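# Hang the lantern on the rail by its red wire

## Task

Get the lantern suspended from the rail using the red wire, so that it hangs freely and touches nothing on the table.

## Robot and tools

ROBOT. Two FANUC CRX-5iA arms, left_arm and right_arm, each ending in a Robotiq 2F-85 two-finger gripper. Fixed cameras: cam_high, cam_low, cam_pegs, cam_rail (each 896x504). Each arm also carries a wrist camera: cam_left_wrist and cam_right_wrist.

FRAMES. The scene frame has its origin at table-top height, halfway between the two nominal arm bases. +z points up, +x points out over the table, and left_arm sits on the +y side (camera image sides do not follow these names). The actual bases are at left_arm (+0.040, +0.319, +0.020) m with quat_wxyz (+1.000, 0, 0, -0.008), and right_arm (+0.018, -0.310, +0.020) m with quat (+1.000, 0, 0, 0). Reported hand poses, targets and offsets all use each arm's own base frame. Fixed cameras and the table use the scene frame. Gripper axes: the fingers point along +z and close along y. end_effector_position is the point between the closed pads; closed fingertips reach about 19 mm past it. A camera block sticks out about 10 cm toward the gripper's +x.

ROW FORMAT. Every motion command is built from rows of 18 numbers, each in [-1, 1], covering both arms even when only one moves. The order is: left dx, dy, dz, rx, ry, rz, left gripper position, force_limit, speed, and then the same nine for the right arm. dx..rz are an offset, not a pose. They are measured from that arm's current Hand target, along its own base axes. 1.0 equals 0.6 m of travel or 180 degrees. rx, ry, rz form one rotation vector, turning about the Hand target's position. All six at 0 means staying at the Hand target. Gripper numbers are absolute settings. position: +1 is fully open (85 mm), about -0.8 brings the pads together, and -1 closes until blocked. force_limit runs from -1 (gentle, roughly 30 N per pad after a slow close) to +1 (firmer). speed runs from -1 (about 20 mm/s) through 0 (85) to +1 (150). Both start at +1. Always resend the gripper values you want to keep, because 0 is itself a command.

TOOLS.
- execute_actions(actions, cameras): actions is a list of actions. Each action holds up to 15 rows, one per 1/30 s step, and lasts 0.5 s; a short action keeps its last row. Every row in an action counts from the Hand target at that action's start, so repeating an offset in a new action moves further.
- move(target, speed, blend, stop_force, zero, blocking, cameras): a straight-line path toward one row, or a list of up to 15 rows. All rows are offsets from the same starting Hand targets. speed: m/s, 0.002 to 1, default 0.25 (turns up to twice that in rad/s). A move runs at most 10 s. blend: a corner radius in m for lists; 0 stops at each point. stop_force: 12 to 80 N, one value for both arms; an arm's path ends when it senses that much push against its direction of travel. Use it only when moving slowly and not rotating. Leave it out when backing away from a contact. zero: true re-zeros force before the move. blocking=false returns early, but cannot be used with stop_force. Give every row in a list the same gripper numbers.
- wait(seconds 0 to 10): let the scene run while holding the current commands.
- stop(): brake the running move.
- zoom_image(camera, region [x0,y0,x1,y1] in pixels, at most 504x504): a closer view of that camera's latest image.
- read_manual(section): licence texts only.
- finished_scene(scene): ends the current scene (give its number). It is final.

RESULTS. Each result gives, per arm: end_effector_position (m) and quat_wxyz in the base frame, Hand target (the last commanded pose after clipping; later offsets start from here), Tool commands, Joint velocities (may read "within noise"), and a Flange force along the gripper axes. The flange force includes the weight of anything held and has some error; "no reading" can appear near singular poses. Gripper lines: object_status 0 = moving, 1 = blocked while opening, 2 = blocked while closing (a real grip), 3 = reached the commanded position or fully closed. position_measured is in counts: 3 fully open, about 78 at 60 mm, 130 at 40 mm, 180 at 20 mm, 230 pads touching. A move adds a "move:" line saying how it ended (done, off_target, moving, held, fault) and any limits. limits=paced means the command was clipped. Each step, the controller limits the command to 70 mm and 16 degrees from the measured pose. A gripper can settle short of its Hand target; the next command asks for it again. If it is still short after that, add the missing distance as an offset.

GRIPPING. Send position -1, keep sending it, and check for status 2. A grip setting only changes once the position number changes by at least 0.01. To grip more softly, open first.

AVOID. If any part of an arm or its held load meets a net outside force of 150 N, or a joint torque reaches its limit, the arm stops for 10 s. The limits are 150 N m for the waist, shoulder and elbow, and 37.6 N m for the three wrist joints. Commands even slightly past a firm contact can trigger this. Do not let the arms touch each other: even a moderate press between them can end the scene in failure. A clearance check holds back some commands but does not prevent all contact. Do not drop the lantern, let it fall far, swing it fast, or squeeze it hard while it still rests on something. Never push anything off the table. Holding loads or stretching an arm out heats its motors; a MOTOR HOT line warns of this, and an over-temperature stop can last 30 to 60 s. Loose objects may get brief outside nudges. The lantern must stay hanging by itself after the robot lets go.

Each tool is called after "Request:" as a command line: name --argument value for each argument, lists and objects as JSON in quotes; but a table of rows of numbers goes row by row, as --pt "numbers of a row", without its own name.

## Session

Request:
execute_actions --actions '[]'

Scene clock: 0.00 s.
left_arm: end_effector_position=(+0.3436, -0.0106, +0.2001) position_measured=3 object_status=3 end_effector_quat_wxyz=(-0.075, -0.376, +0.915, -0.129) | right_arm: end_effector_position=(+0.4887, -0.3554, +0.1260) position_measured=3 object_status=3 end_effector_quat_wxyz=(+0.082, +0.881, +0.282, +0.371)
Joint positions: left_arm=[0.577 -0.194 -0.469 0.226 -1.498 0.163] | right_arm=[-0.752 0.205 -0.151 -0.807 -0.814 -1.319]
Joint velocities: within noise
Flange force (N): no reading
Hand target: left_arm +0.3436, -0.0106, +0.2001; -0.075, -0.376, +0.915, -0.129 | right_arm +0.4887, -0.3554, +0.1260; +0.082, +0.881, +0.282, +0.371
Tool commands: left_gripper/position=+1.0 left_gripper/force_limit=+1.0 left_gripper/speed=+1.0 right_gripper/position=+1.0 right_gripper/force_limit=+1.0 right_gripper/speed=+1.0

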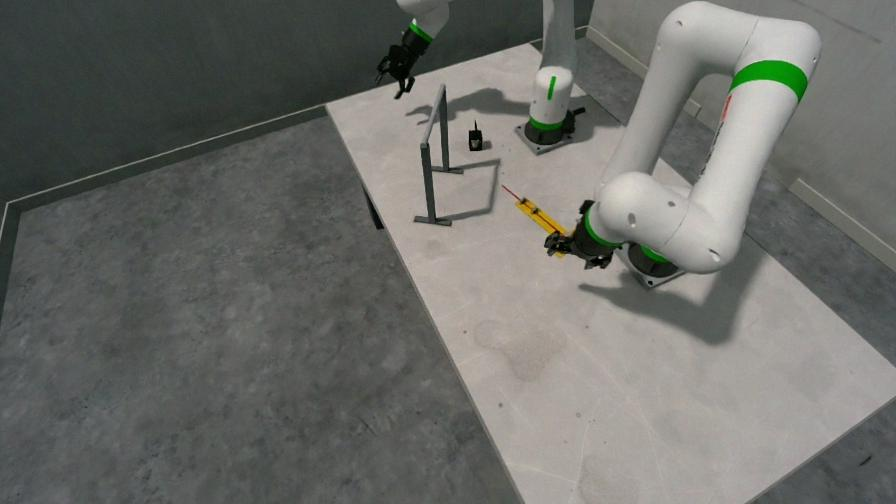

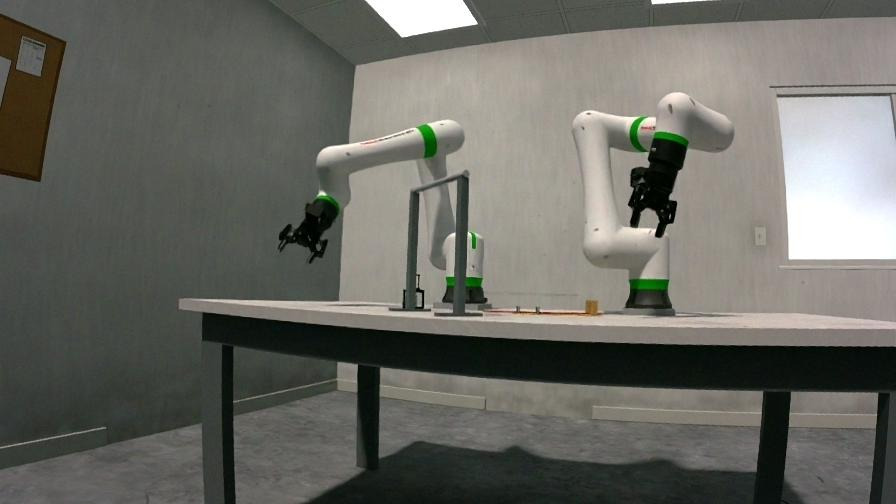

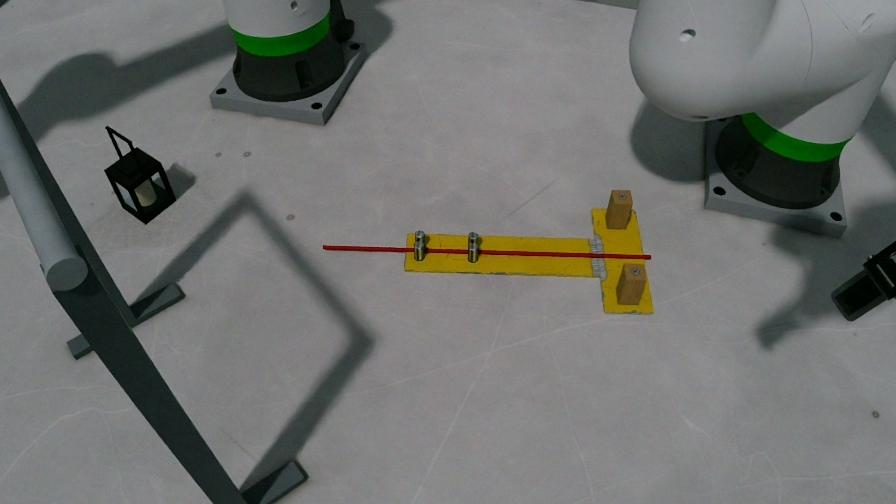

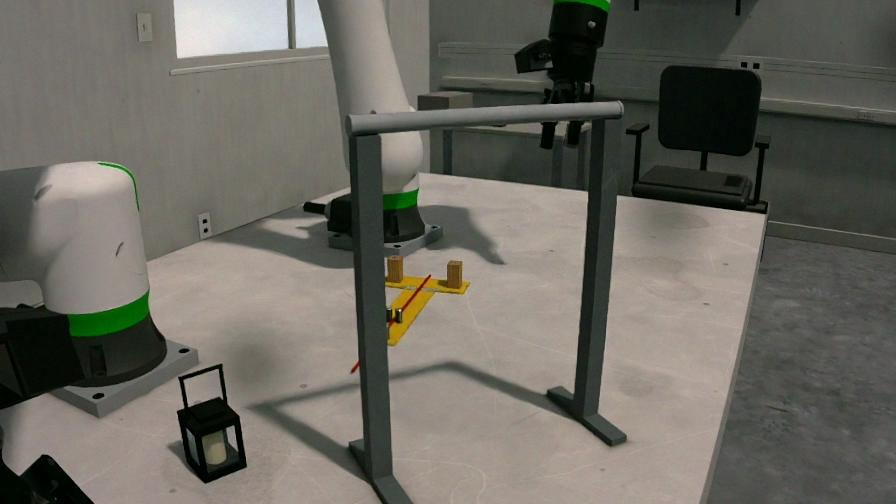

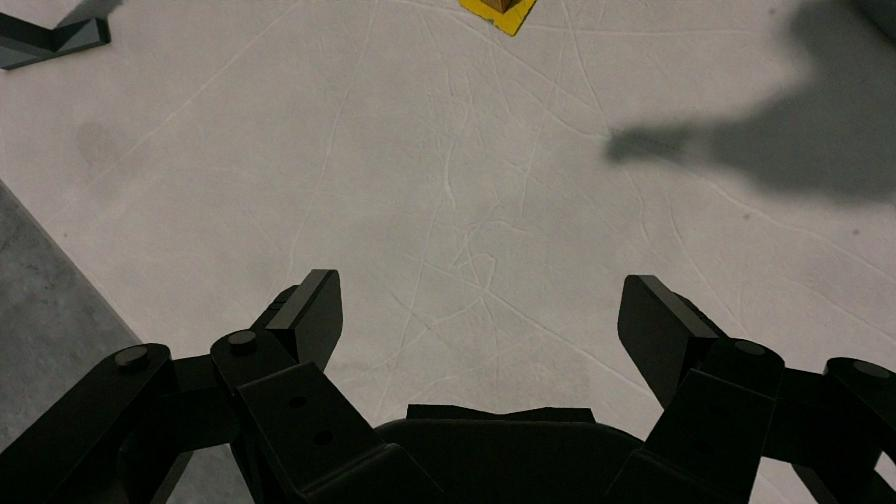

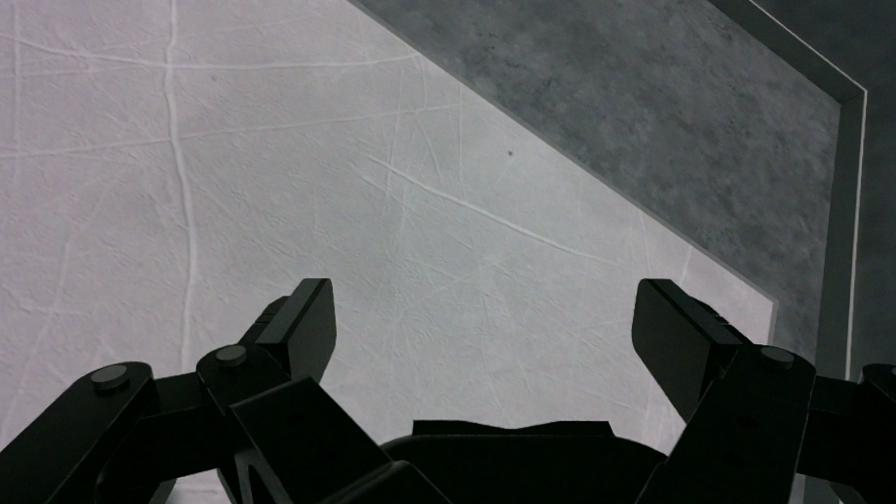

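Request:
move --pt "-0.05 0.009 0.07 -0.19 0.103 0.084 -0.98 -0.7 -0.5 -0.398 0.092 0.34 -0.05 0.067 0.106 -0.3 -0.7 -0.5" --pt "-0.106 0.018 0.133 -0.3782 0.2063 0.1688 -0.98 -0.7 -0.5 -0.481 0.792 0.34 -0.1558 0.2087 0.331 -0.3 -0.7 -0.5" --speed 0.4 --blend '[0.08,0]' --cameras '["cam_right_wrist"]'

Scene clock: 27.37 s.
left_arm: end_effector_position=(+0.2800, +0.0002, +0.2799) position_measured=231 object_status=3 end_effector_quat_wxyz=(+0.500, +0.500, -0.500, +0.500) | right_arm: end_effector_position=(+0.2002, +0.1198, +0.3300) position_measured=167 object_status=3 end_effector_quat_wxyz=(+0.000, +0.654, +0.757, +0.000)
Joint positions: left_arm=[1.106 0.23 -0.703 0.558 -2.133 0.32] | right_arm=[1.131 -0.57 -0.306 0 -1.835 -2.555]
Flange force (N): left_arm=[2.5 -1.4 3.5] | right_arm=[-0.2 -7.0 5.2]
Hand target: left_arm +0.2800, +0.0002, +0.2799; +0.500, +0.500, -0.500, +0.500 | right_arm +0.2001, +0.1198, +0.3300; +0.000, +0.654, +0.757, +0.000
Off the commanded pose: left_arm 0.000 m, 0 deg | right_arm 0.000 m, 0 deg.
move: done; limits=paced
Images, in order (width x height): cam_right_wrist 896x504.

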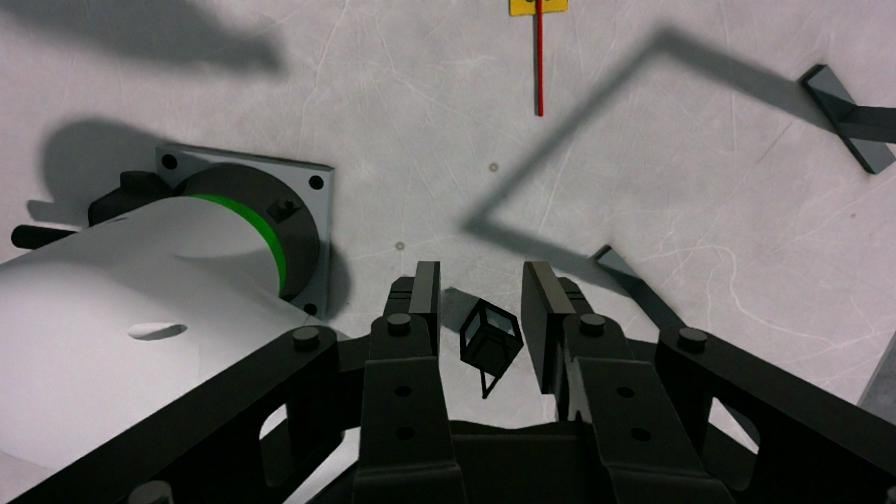

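Request:
move --target '[0,0,0,0,0,0,-0.98,-0.7,-0.5,0.078,0.302,-0.3,0,0,0.019,-0.3,-0.7,-0.5]' --speed 0.3 --cameras '["cam_right_wrist","cam_pegs"]'

Scene clock: 30.30 s.
left_arm: end_effector_position=(+0.2800, +0.0002, +0.2799) position_measured=231 object_status=3 end_effector_quat_wxyz=(+0.500, +0.500, -0.500, +0.500) | right_arm: end_effector_position=(+0.2469, +0.3010, +0.1500) position_measured=167 object_status=3 end_effector_quat_wxyz=(+0.000, +0.631, +0.776, +0.000)
Joint positions: left_arm=[1.106 0.23 -0.703 0.558 -2.133 0.32] | right_arm=[1.224 -0.105 -0.413 0 -1.263 -2.589]
Flange force (N): left_arm=[2.8 -1.5 3.7] | right_arm=[0.9 -1.7 3.8]
Hand target: left_arm +0.2800, +0.0002, +0.2799; +0.500, +0.500, -0.500, +0.500 | right_arm +0.2469, +0.3010, +0.1500; +0.000, +0.631, +0.776, +0.000
Off the commanded pose: left_arm 0.000 m, 0 deg | right_arm 0.000 m, 0 deg.
move: done
Images, in order (width x height): cam_pegs 896x504, cam_right_wrist 896x504.

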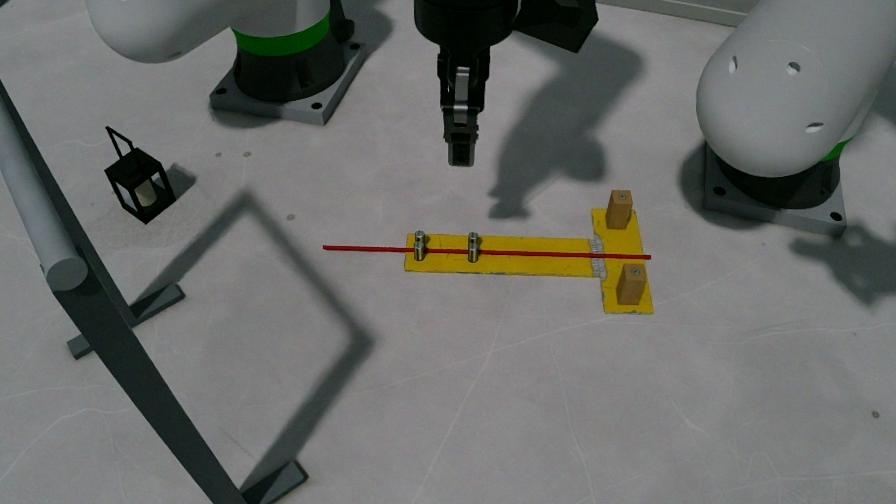

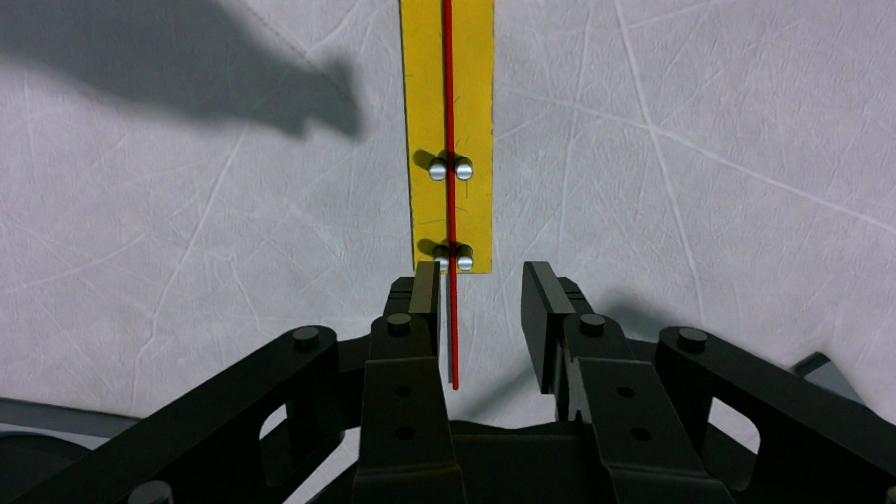

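Request:
move --pt "0 0 0 0 0 0 -0.98 -0.7 -0.5 -0.007 -0.0243 -0.18 0 0 0.0089 -0.3 -0.7 -0.5" --pt "0 0 0 0 0 0 -0.98 -0.7 -0.5 -0.007 -0.0243 -0.2442 0 0 0.0089 -0.3 -0.7 -0.5" --speed '[0.2,0.06]' --cameras '["cam_right_wrist"]'

Request:
execute_actions --actions '[[[0,0,0,0,0,0,-0.98,-0.7,-0.5,0,0,0,0,0,0,-1,0,-1]],[[0,0,0,0,0,0,-0.98,-0.7,-0.5,0,0,0,0,0,0,-1,0,-1]],[[0,0,0,0,0,0,-0.98,-0.7,-0.5,0,0,0,0,0,0,-1,0,-1]],[[0,0,0,0,0,0,-0.98,-0.7,-0.5,0,0,0,0,0,0,-1,0,-1]]]' --cameras '["cam_right_wrist"]'

Scene clock: 34.57 s.
left_arm: end_effector_position=(+0.2800, +0.0002, +0.2799) position_measured=231 object_status=3 end_effector_quat_wxyz=(+0.500, +0.500, -0.500, +0.500) | right_arm: end_effector_position=(+0.2427, +0.2864, +0.0035) position_measured=167 object_status=3 end_effector_quat_wxyz=(+0.000, +0.620, +0.785, +0.000)
Joint positions: left_arm=[1.106 0.23 -0.703 0.558 -2.133 0.32] | right_arm=[1.221 0.06 -0.645 0 -0.866 -2.558]
Flange force (N): left_arm=[2.4 -2.0 3.6] | right_arm=[0.3 -2.4 3.5]
Hand target: left_arm +0.2800, +0.0002, +0.2799; +0.500, +0.500, -0.500, +0.500 | right_arm +0.2427, +0.2865, +0.0035; +0.000, +0.620, +0.785, +0.000
Off the commanded pose: left_arm 0.000 m, 0 deg | right_arm 0.000 m, 0 deg.
move: done
Images, in order (width x height): cam_right_wrist 896x504.

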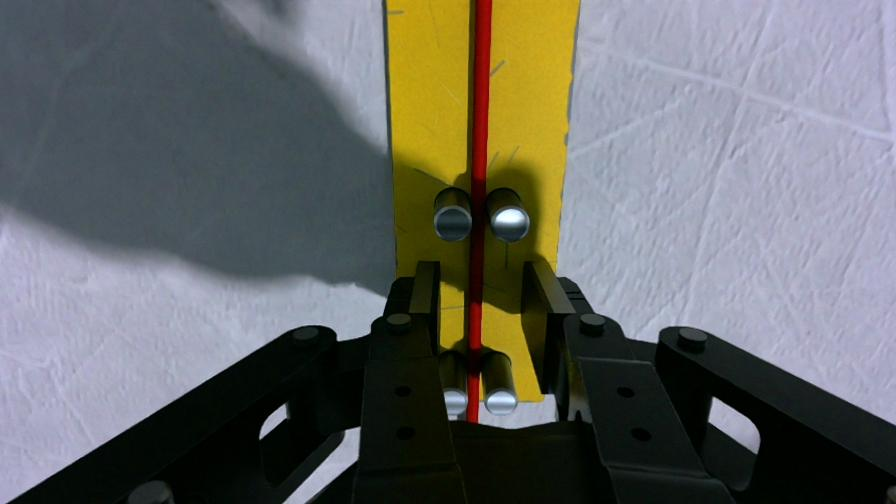

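Scene clock: 36.77 s.
left_arm: end_effector_position=(+0.2800, +0.0002, +0.2799) position_measured=231 object_status=3 end_effector_quat_wxyz=(+0.500, +0.500, -0.500, +0.500) | right_arm: end_effector_position=(+0.2427, +0.2864, +0.0035) position_measured=227 object_status=2 end_effector_quat_wxyz=(+0.000, +0.620, +0.785, +0.000)
Joint positions: left_arm=[1.106 0.23 -0.703 0.558 -2.133 0.32] | right_arm=[1.221 0.06 -0.645 0 -0.866 -2.558]
Flange force (N): left_arm=[2.8 -1.6 3.8] | right_arm=[0.5 -3.5 -1.4]
Flange force at the end of the 1st action (N): left_arm=[2.6 -1.6 4.1] | right_arm=[0.8 -1.6 3.9]
Flange force at the end of the 2nd action (N): left_arm=[2.6 -1.7 3.8] | right_arm=[0.6 -2.7 3.6]
Flange force at the end of the 3rd action (N): left_arm=[2.9 -1.7 4.1] | right_arm=[-0.6 -3.4 -1.2]
Hand target: left_arm +0.2800, +0.0002, +0.2799; +0.500, +0.500, -0.500, +0.500 | right_arm +0.2427, +0.2865, +0.0035; +0.000, +0.620, +0.785, +0.000
Off the commanded pose: left_arm 0.000 m, 0 deg | right_arm 0.000 m, 0 deg.
Step readings (end_effector_position of left_arm | right_arm; steps 1 to 15: 1st action; 16 to 30: 2nd action; 31 to 45: 3rd action; 46 to 60: 4th action):
0: (+0.2800, +0.0002, +0.2799) | (+0.2427, +0.2864, +0.0035)
1: (+0.2800, +0.0002, +0.2799) | (+0.2427, +0.2864, +0.0035)
2: (+0.2800, +0.0002, +0.2799) | (+0.2427, +0.2864, +0.0035)
4: (+0.2800, +0.0002, +0.2799) | (+0.2427, +0.2864, +0.0035)
8: (+0.2800, +0.0002, +0.2799) | (+0.2427, +0.2864, +0.0035)
15: (+0.2800, +0.0002, +0.2799) | (+0.2427, +0.2864, +0.0035)
16: (+0.2800, +0.0002, +0.2799) | (+0.2427, +0.2864, +0.0035)
17: (+0.2800, +0.0002, +0.2799) | (+0.2427, +0.2864, +0.0035)
19: (+0.2800, +0.0002, +0.2799) | (+0.2427, +0.2864, +0.0035)
23: (+0.2800, +0.0002, +0.2799) | (+0.2427, +0.2864, +0.0035)
30: (+0.2800, +0.0002, +0.2799) | (+0.2427, +0.2864, +0.0035)
31: (+0.2800, +0.0002, +0.2799) | (+0.2427, +0.2864, +0.0035)
32: (+0.2800, +0.0002, +0.2799) | (+0.2427, +0.2864, +0.0035)
34: (+0.2800, +0.0002, +0.2799) | (+0.2427, +0.2864, +0.0035)
38: (+0.2800, +0.0002, +0.2799) | (+0.2427, +0.2864, +0.0035)
45: (+0.2800, +0.0002, +0.2799) | (+0.2427, +0.2864, +0.0035)
46: (+0.2800, +0.0002, +0.2799) | (+0.2427, +0.2864, +0.0035)
47: (+0.2800, +0.0002, +0.2799) | (+0.2427, +0.2864, +0.0035)
49: (+0.2800, +0.0002, +0.2799) | (+0.2427, +0.2864, +0.0035)
53: (+0.2800, +0.0002, +0.2799) | (+0.2427, +0.2864, +0.0035)
60: (+0.2800, +0.0002, +0.2799) | (+0.2427, +0.2864, +0.0035)
Images, in order (width x height): cam_right_wrist 896x504.

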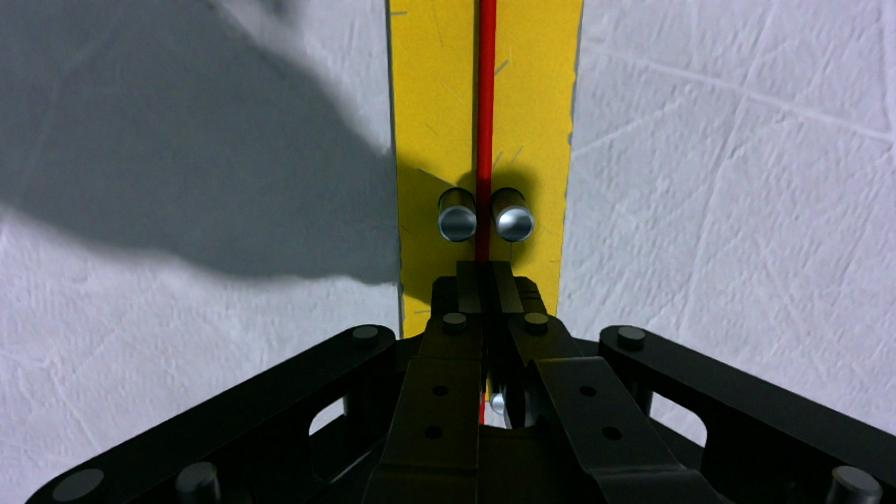

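Request:
move --pt "0 0 0 0 0 0 -0.98 -0.7 -0.5 0 0 0.1 0 0 0 -1 0 -1" --pt "0 0 0 0 0 0 -0.98 -0.7 -0.5 0.099 0.206 0.411 0.4977 0.0585 -0.0585 -1 0 -1" --speed '[0.1,0.4]' --blend '[0.02,0]' --cameras '["cam_right_wrist","cam_low","cam_left_wrist"]'

Scene clock: 44.13 s.
left_arm: end_effector_position=(+0.2800, +0.0002, +0.2799) position_measured=231 object_status=3 end_effector_quat_wxyz=(+0.500, +0.500, -0.500, +0.500) | right_arm: end_effector_position=(+0.3022, +0.4100, +0.2501) position_measured=227 object_status=2 end_effector_quat_wxyz=(+0.500, -0.500, -0.500, -0.500)
Joint positions: left_arm=[1.106 0.23 -0.703 0.558 -2.133 0.32] | right_arm=[0.254 0.07 -0.513 -1.714 -1.359 -0.973]
Flange force (N): left_arm=[2.7 -1.5 3.8] | right_arm=[-5.1 -1.4 1.8]
Hand target: left_arm +0.2800, +0.0002, +0.2799; +0.500, +0.500, -0.500, +0.500 | right_arm +0.3021, +0.4101, +0.2501; +0.500, -0.500, -0.500, -0.500
Off the commanded pose: left_arm 0.000 m, 0 deg | right_arm 0.000 m, 0 deg.
move: done
Images, in order (width x height): cam_low 896x504, cam_left_wrist 896x504, cam_right_wrist 896x504.

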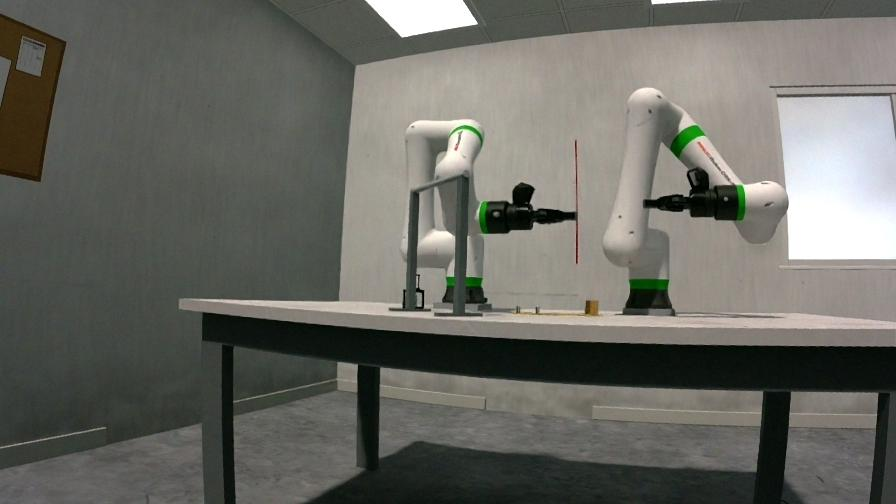

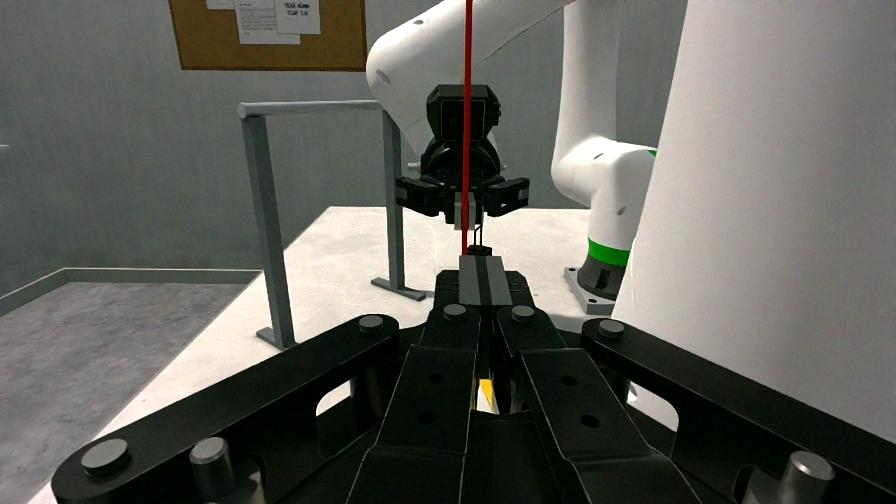

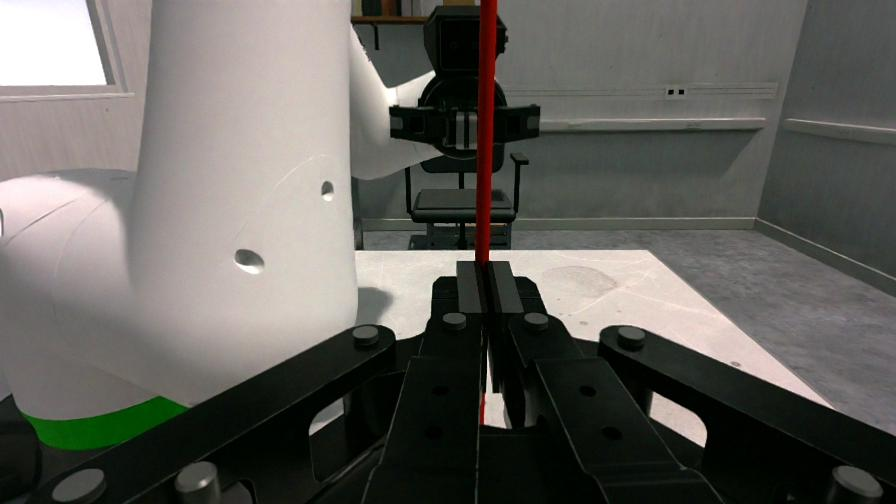

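Request:
move --pt "-0.03 -0.217 -0.188 0 0 0 -0.98 -0.7 -0.5 0 0 0 0 0 0 -1 0 -1" --pt "-0.027 -0.347 -0.188 0 0 0 -0.98 -0.7 -0.5 0 0 0 0 0 0 -1 0 -1" --speed '[0.3,0.12]' --blend '[0.02,0]' --cameras '["cam_left_wrist","cam_right_wrist"]'

Scene clock: 49.77 s.
left_arm: end_effector_position=(+0.2638, -0.2080, +0.1671) position_measured=231 object_status=3 end_effector_quat_wxyz=(+0.500, +0.500, -0.500, +0.500) | right_arm: end_effector_position=(+0.3021, +0.4101, +0.2501) position_measured=227 object_status=2 end_effector_quat_wxyz=(+0.500, -0.500, -0.500, -0.500)
Joint positions: left_arm=[0.66 0.278 -1.158 0.915 -1.654 0.106] | right_arm=[0.254 0.07 -0.513 -1.714 -1.359 -0.973]
Flange force (N): left_arm=[0.9 -4.4 5.3] | right_arm=[-5.0 -1.6 1.6]
Hand target: left_arm +0.2638, -0.2080, +0.1671; +0.500, +0.500, -0.500, +0.500 | right_arm +0.3021, +0.4101, +0.2501; +0.500, -0.500, -0.500, -0.500
Off the commanded pose: left_arm 0.000 m, 0 deg | right_arm 0.000 m, 0 deg.
move: done
Images, in order (width x height): cam_left_wrist 896x504, cam_right_wrist 896x504.

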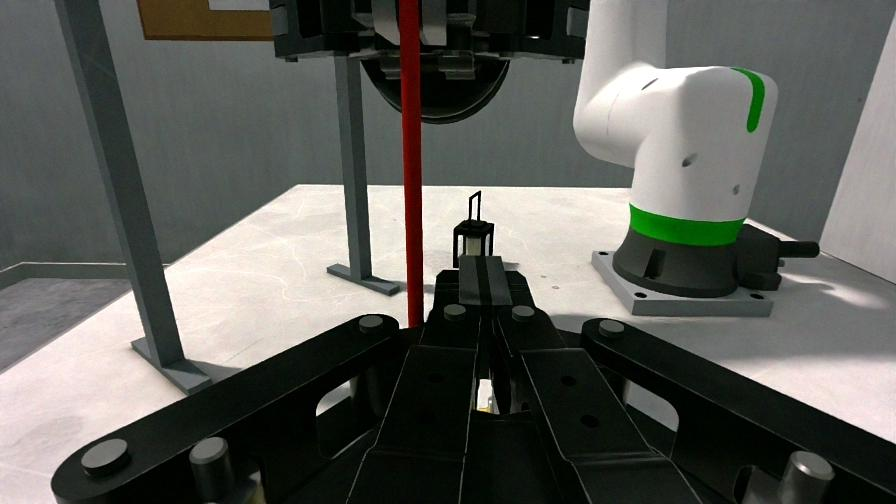

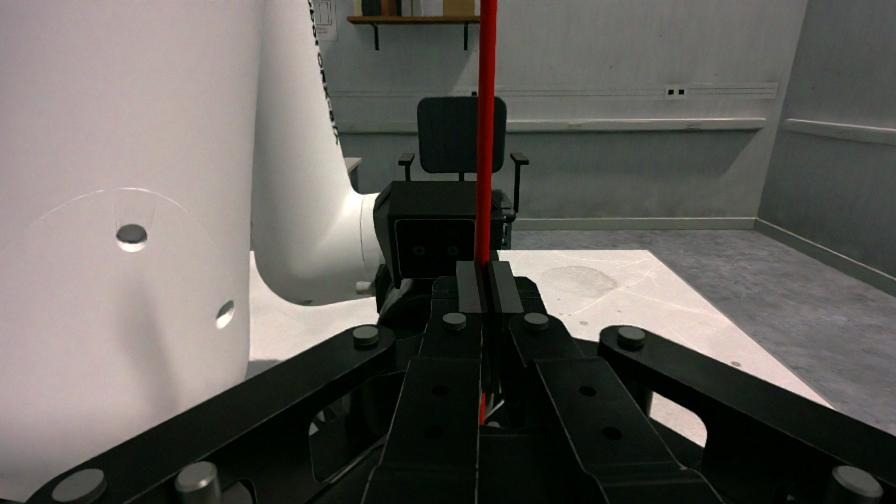

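Request:
move --pt "0.012 0 0 0 0 0 -0.98 -0.7 -0.5 0 0 0 0 0 0 -1 0 -1" --pt "0.084 0 0.008 0 -0.1667 0 -0.98 -0.7 -0.5 0 0 0 0 0 0 -1 0 -1" --pt "0.142 0 0.051 0 -0.3333 0 -0.98 -0.7 -0.5 0 0 0 0 0 0 -1 0 -1" --pt "0.171 0 0.1175 0 -0.5 0 -0.98 -0.7 -0.5 0 0 0 0 0 0 -1 0 -1" --pt "0.163 0 0.1895 0 -0.6667 0 -0.98 -0.7 -0.5 0 0 0 0 0 0 -1 0 -1" --pt "0.129 0 0.2397 0 -0.8056 0 -0.98 -0.7 -0.5 0 0 0 0 0 0 -1 0 -1" --pt "0.191 0 0.175 0 -0.75 0 -0.98 -0.7 -0.5 0 0 0 0 0 0 -1 0 -1" --pt "0.191 0.14 0.175 0 -0.75 0 -0.98 -0.7 -0.5 0 0 0 0 0 0 -1 0 -1" --speed '[0.05,0.3,0.3,0.3,0.3,0.25,0.1,0.2]' --blend '[0.005,0.01,0.01,0.01,0.01,0,0.01,0]' --cameras '["all"]'

Scene clock: 57.40 s.
left_arm: end_effector_position=(+0.3784, -0.1240, +0.2721) position_measured=231 object_status=3 end_effector_quat_wxyz=(+0.271, +0.271, +0.653, -0.653) | right_arm: end_effector_position=(+0.3021, +0.4101, +0.2501) position_measured=227 object_status=2 end_effector_quat_wxyz=(+0.500, -0.500, -0.500, -0.500)
Joint positions: left_arm=[0.624 0.246 -0.78 1.019 -1.878 -1.9] | right_arm=[0.254 0.07 -0.513 -1.714 -1.359 -0.973]
Flange force (N): left_arm=[-2.2 -1.9 5.3] | right_arm=[-5.2 -1.0 1.5]
Hand target: left_arm +0.3784, -0.1240, +0.2721; +0.271, +0.271, +0.653, -0.653 | right_arm +0.3021, +0.4101, +0.2501; +0.500, -0.500, -0.500, -0.500
Off the commanded pose: left_arm 0.000 m, 0 deg | right_arm 0.000 m, 0 deg.
move: done; blend cut to 0.0036 m at target 1

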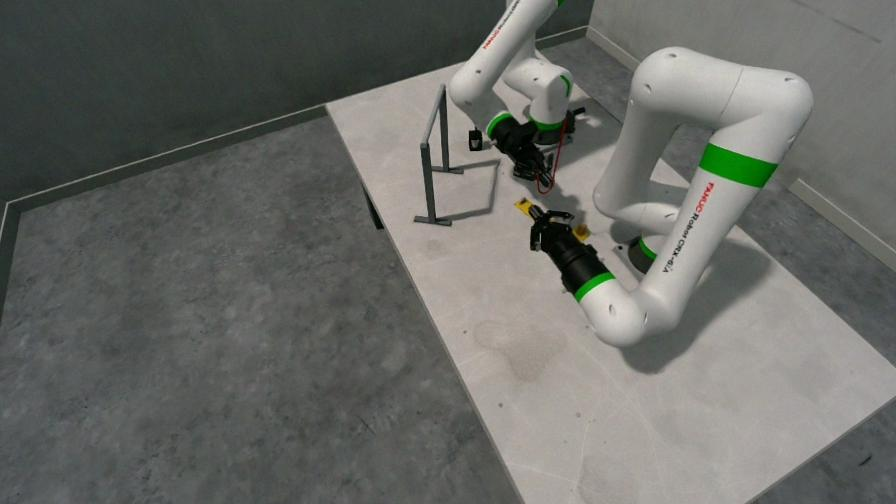

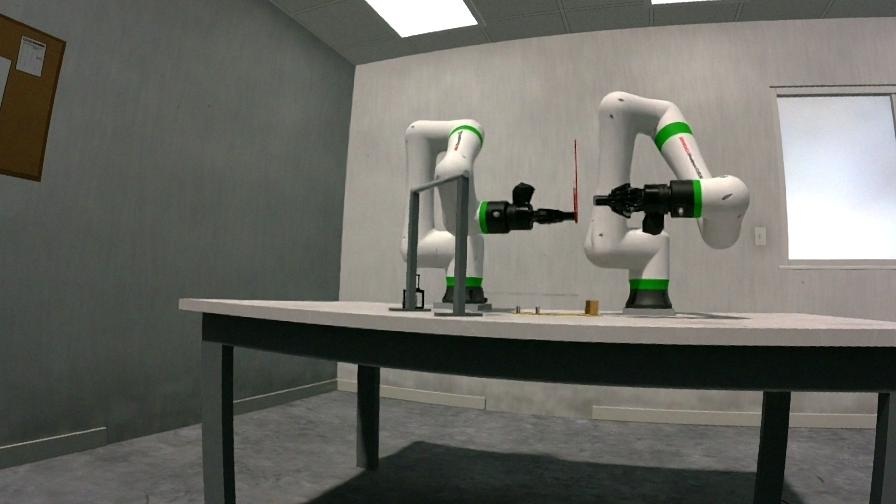

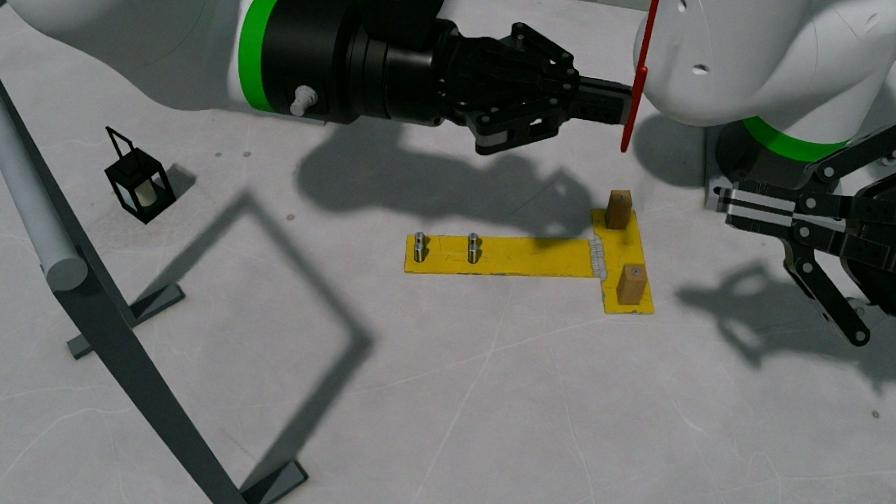

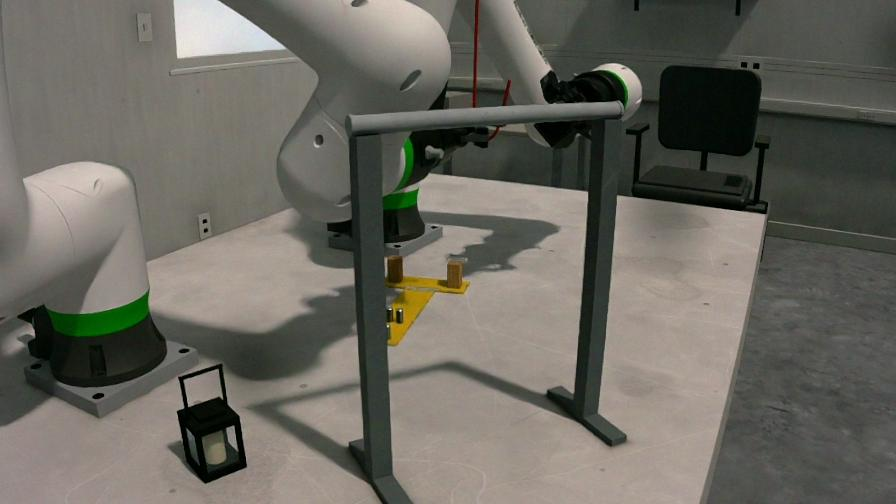

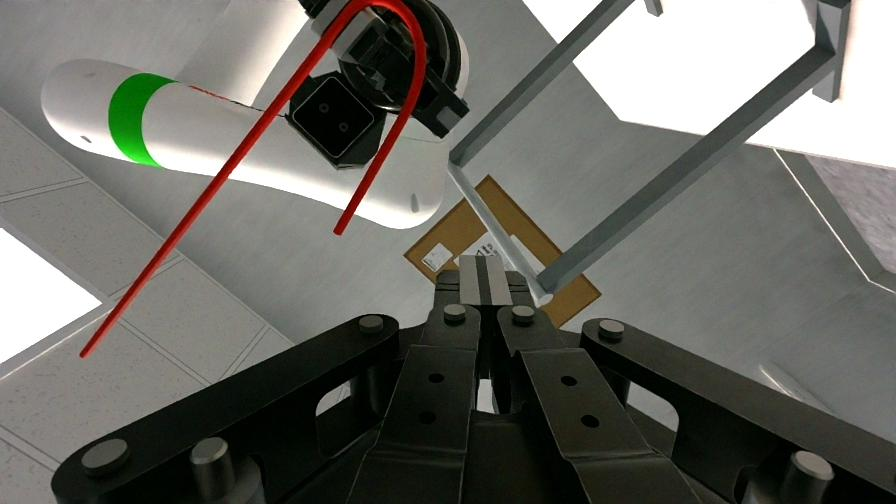

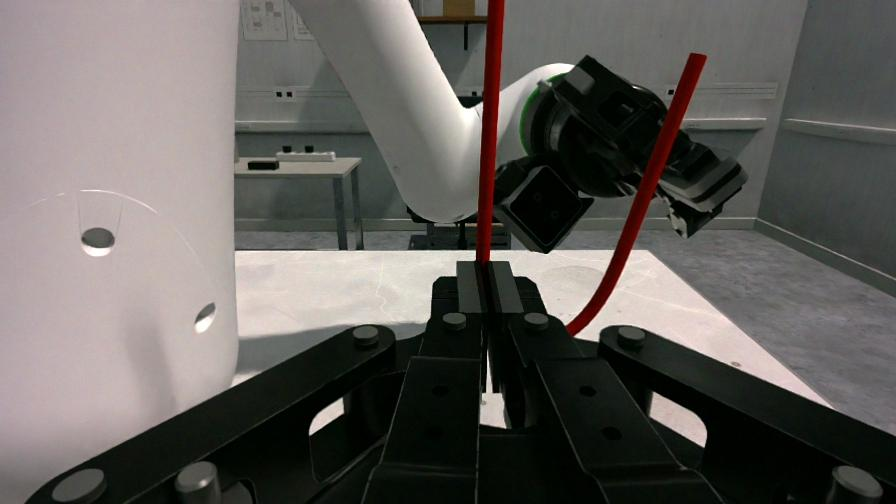

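Request:
move --pt "-0.158 0.03 0.1715 0 -0.25 0 -0.3 -0.7 -0.5 0 0 0 0 0 0 -1 0 -1" --pt "-0.158 -0.09 0.1715 0 -0.25 0 -0.3 -0.7 -0.5 0 0 0 0 0 0 -1 0 -1" --speed '[0.3,0.15]' --blend '[0.01,0]' --cameras '["cam_left_wrist","cam_right_wrist"]'

Scene clock: 61.33 s.
left_arm: end_effector_position=(+0.2836, -0.1780, +0.3750) position_measured=167 object_status=3 end_effector_quat_wxyz=(+0.500, +0.500, +0.500, -0.500) | right_arm: end_effector_position=(+0.3021, +0.4101, +0.2501) position_measured=227 object_status=2 end_effector_quat_wxyz=(+0.500, -0.500, -0.500, -0.500)
Joint positions: left_arm=[0.629 -0.206 -0.964 1.107 -2.012 -2.435] | right_arm=[0.254 0.07 -0.513 -1.714 -1.359 -0.973]
Flange force (N): left_arm=[-0.5 2.0 4.7] | right_arm=[-4.9 -1.3 1.5]
Hand target: left_arm +0.2836, -0.1780, +0.3750; +0.500, +0.500, +0.500, -0.500 | right_arm +0.3021, +0.4101, +0.2501; +0.500, -0.500, -0.500, -0.500
Off the commanded pose: left_arm 0.000 m, 0 deg | right_arm 0.000 m, 0 deg.
move: done
Images, in order (width x height): cam_left_wrist 896x504, cam_right_wrist 896x504.

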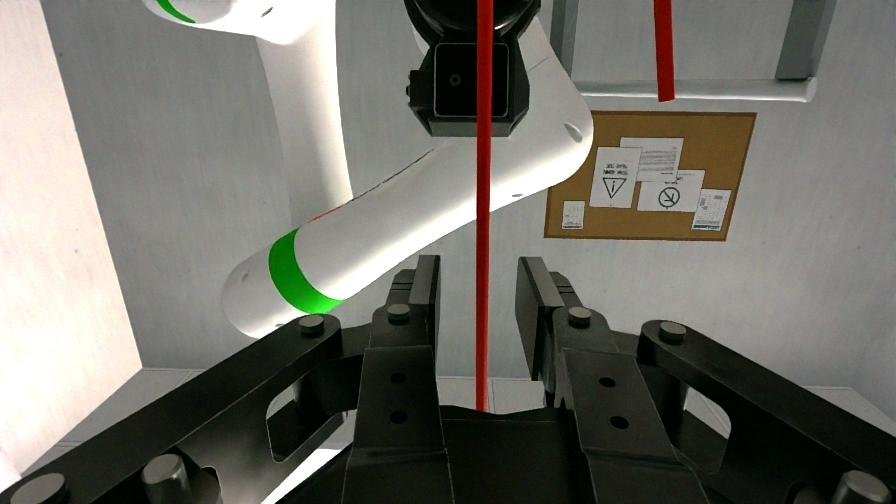

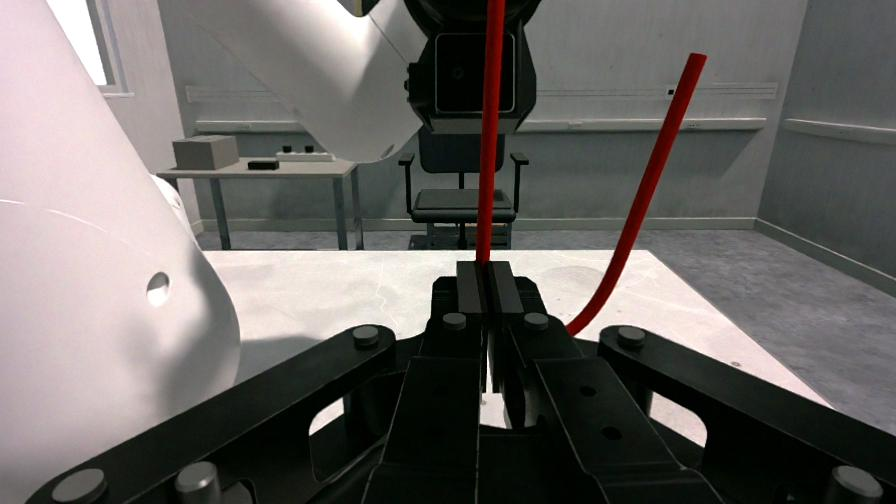

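Request:
move --target '[0,-0.0607,0,0,0,0,-0.3,-0.7,-0.5,0,0,0,0,0,0,-1,0,-1]' --speed 0.1

Request:
execute_actions --actions '[[[0,0,0,0,0,0,-1,0,-1,0,0,0,0,0,0,-1,0,-1]],[[0,0,0,0,0,0,-1,0,-1,0,0,0,0,0,0,-1,0,-1]],[[0,0,0,0,0,0,-1,0,-1,0,0,0,0,0,0,-1,0,-1]],[[0,0,0,0,0,0,-1,0,-1,0,0,0,0,0,0,-1,0,-1]]]' --cameras '["cam_left_wrist","cam_right_wrist"]'

Scene clock: 63.13 s.
left_arm: end_effector_position=(+0.2836, -0.2144, +0.3750) position_measured=167 object_status=3 end_effector_quat_wxyz=(+0.500, +0.500, +0.500, -0.500) | right_arm: end_effector_position=(+0.3021, +0.4101, +0.2501) position_measured=227 object_status=2 end_effector_quat_wxyz=(+0.500, -0.500, -0.500, -0.500)
Joint positions: left_arm=[0.479 -0.244 -1.004 1.226 -1.911 -2.392] | right_arm=[0.254 0.07 -0.513 -1.714 -1.359 -0.973]
Flange force (N): left_arm=[-0.2 1.9 5.6] | right_arm=[-5.4 -1.6 1.7]
Hand target: left_arm +0.2836, -0.2144, +0.3750; +0.500, +0.500, +0.500, -0.500 | right_arm +0.3021, +0.4101, +0.2501; +0.500, -0.500, -0.500, -0.500
Off the commanded pose: left_arm 0.000 m, 0 deg | right_arm 0.000 m, 0 deg.
move: done

Scene clock: 65.33 s.
left_arm: end_effector_position=(+0.2836, -0.2144, +0.3750) position_measured=224 object_status=2 end_effector_quat_wxyz=(+0.500, +0.500, +0.500, -0.500) | right_arm: end_effector_position=(+0.3021, +0.4101, +0.2501) position_measured=227 object_status=2 end_effector_quat_wxyz=(+0.500, -0.500, -0.500, -0.500)
Joint positions: left_arm=[0.479 -0.244 -1.004 1.226 -1.911 -2.392] | right_arm=[0.254 0.07 -0.513 -1.714 -1.359 -0.973]
Flange force (N): left_arm=[-0.8 1.8 6.1] | right_arm=[-5.8 -1.1 1.7]
Flange force at the end of the 1st action (N): left_arm=[-0.3 2.4 5.6] | right_arm=[-4.7 -1.3 1.3]
Flange force at the end of the 2nd action (N): left_arm=[-0.6 2.3 6.1] | right_arm=[-5.3 -1.6 1.3]
Flange force at the end of the 3rd action (N): left_arm=[-0.9 1.7 6.1] | right_arm=[-5.1 -1.2 1.5]
Hand target: left_arm +0.2836, -0.2144, +0.3750; +0.500, +0.500, +0.500, -0.500 | right_arm +0.3021, +0.4101, +0.2501; +0.500, -0.500, -0.500, -0.500
Off the commanded pose: left_arm 0.000 m, 0 deg | right_arm 0.000 m, 0 deg.
Step readings (end_effector_position of left_arm | right_arm; steps 1 to 15: 1st action; 16 to 30: 2nd action; 31 to 45: 3rd action; 46 to 60: 4th action):
0: (+0.2836, -0.2144, +0.3750) | (+0.3021, +0.4101, +0.2501)
1: (+0.2836, -0.2144, +0.3750) | (+0.3021, +0.4101, +0.2501)
2: (+0.2836, -0.2144, +0.3750) | (+0.3021, +0.4101, +0.2501)
4: (+0.2836, -0.2144, +0.3750) | (+0.3021, +0.4101, +0.2501)
8: (+0.2836, -0.2144, +0.3750) | (+0.3021, +0.4101, +0.2501)
15: (+0.2836, -0.2144, +0.3750) | (+0.3021, +0.4101, +0.2501)
16: (+0.2836, -0.2144, +0.3750) | (+0.3021, +0.4101, +0.2501)
17: (+0.2836, -0.2144, +0.3750) | (+0.3021, +0.4101, +0.2501)
19: (+0.2836, -0.2144, +0.3750) | (+0.3021, +0.4101, +0.2501)
23: (+0.2836, -0.2144, +0.3750) | (+0.3021, +0.4101, +0.2501)
30: (+0.2836, -0.2144, +0.3750) | (+0.3021, +0.4101, +0.2501)
31: (+0.2836, -0.2144, +0.3750) | (+0.3021, +0.4101, +0.2501)
32: (+0.2836, -0.2144, +0.3750) | (+0.3021, +0.4101, +0.2501)
34: (+0.2836, -0.2144, +0.3750) | (+0.3021, +0.4101, +0.2501)
38: (+0.2836, -0.2144, +0.3750) | (+0.3021, +0.4101, +0.2501)
45: (+0.2836, -0.2144, +0.3750) | (+0.3021, +0.4101, +0.2501)
46: (+0.2836, -0.2144, +0.3750) | (+0.3021, +0.4101, +0.2501)
47: (+0.2836, -0.2144, +0.3750) | (+0.3021, +0.4101, +0.2501)
49: (+0.2836, -0.2144, +0.3750) | (+0.3021, +0.4101, +0.2501)
53: (+0.2836, -0.2144, +0.3750) | (+0.3021, +0.4101, +0.2501)
60: (+0.2836, -0.2144, +0.3750) | (+0.3021, +0.4101, +0.2501)
Images, in order (width x height): cam_left_wrist 896x504, cam_right_wrist 896x504.

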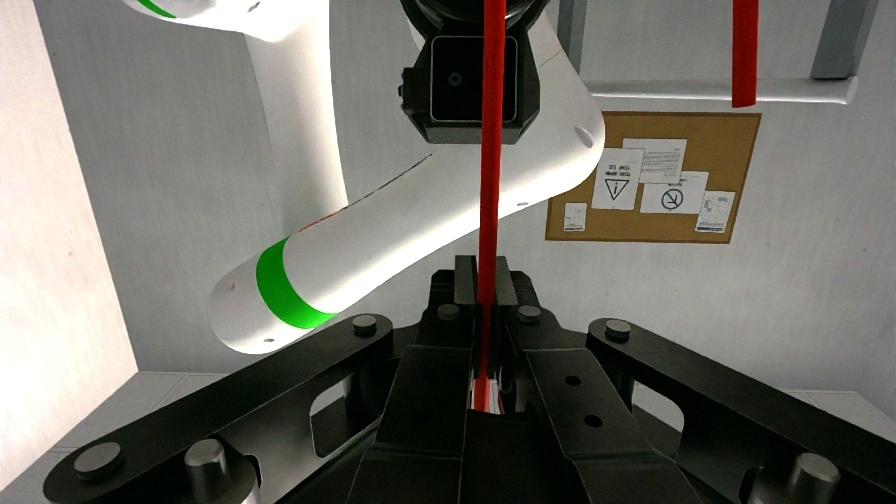

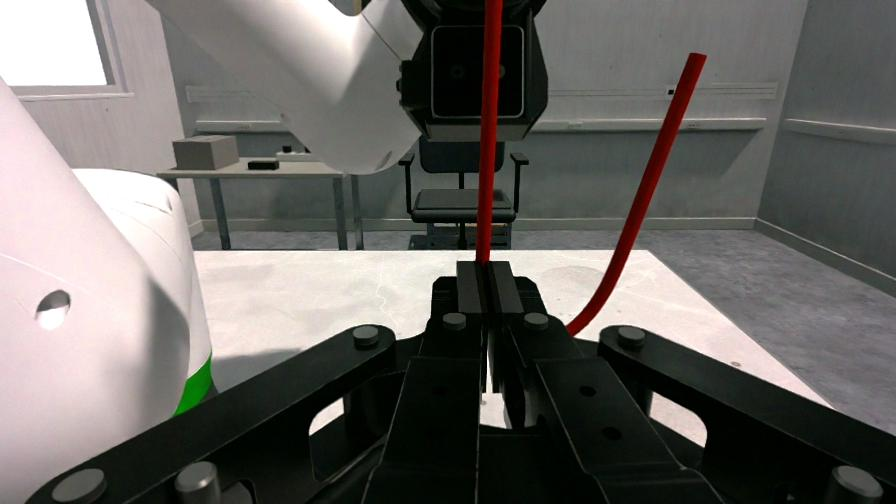

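Request:
move --pt "0 0 0 0 0 0 -1 0 -1 0 0 0 0 0 0 -0.5 0 -0.5" --pt "0 0 0 0 0 0 -1 0 -1 0 -0.1 0 0 0 0 -0.5 0 -0.5" --pt "0 0 0 0 0 0 -1 0 -1 0.05 -0.15 0.2 0 0 0 -0.98 0 -0.5" --pt "0 0 0 0 0 0 -1 0 -1 0.027 -0.1 0.3465 0 0 0 -0.98 0 -0.5" --pt "0 0 0 0 0 0 -1 0 -1 0.027 -0.01 0.3465 0 0 0 -0.98 0 -0.5" --speed '[0.1,0.15,0.3,0.3,0.12]' --blend '[0,0.02,0.03,0.01,0]' --cameras '["cam_left_wrist","cam_right_wrist"]'

Scene clock: 72.13 s.
left_arm: end_effector_position=(+0.2836, -0.2144, +0.3750) position_measured=224 object_status=2 end_effector_quat_wxyz=(+0.500, +0.500, +0.500, -0.500) | right_arm: end_effector_position=(+0.3183, +0.4040, +0.4580) position_measured=231 object_status=3 end_effector_quat_wxyz=(+0.500, -0.500, -0.500, -0.500)
Joint positions: left_arm=[0.479 -0.244 -1.004 1.226 -1.911 -2.392] | right_arm=[0.281 -0.247 -0.235 -1.568 -1.289 -1.583]
Flange force (N): left_arm=[-0.4 2.0 5.7] | right_arm=[-4.0 -3.0 1.5]
Hand target: left_arm +0.2836, -0.2144, +0.3750; +0.500, +0.500, +0.500, -0.500 | right_arm +0.3183, +0.4041, +0.4580; +0.500, -0.500, -0.500, -0.500
Off the commanded pose: left_arm 0.000 m, 0 deg | right_arm 0.000 m, 0 deg.
move: done; blend cut to 0 m at target 3
Images, in order (width x height): cam_left_wrist 896x504, cam_right_wrist 896x504.

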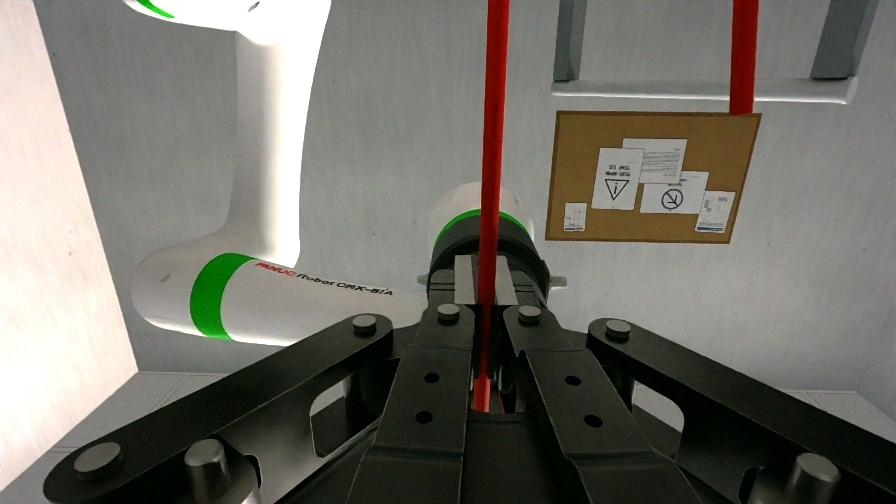

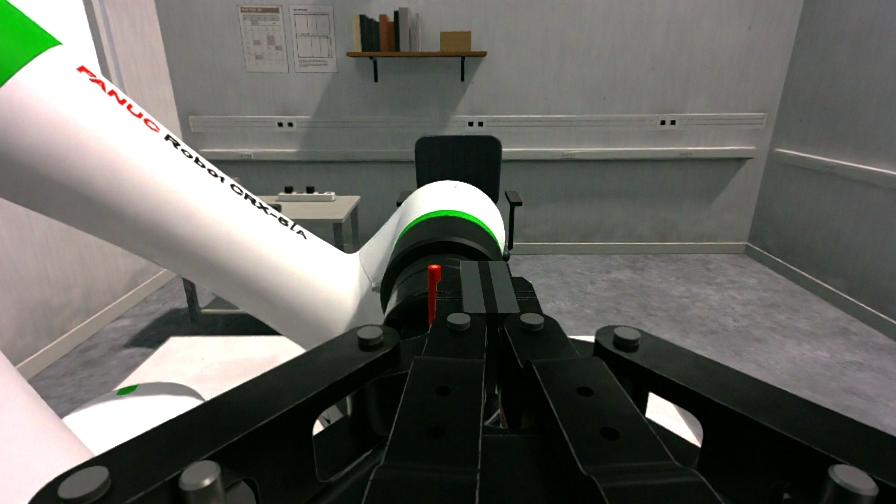

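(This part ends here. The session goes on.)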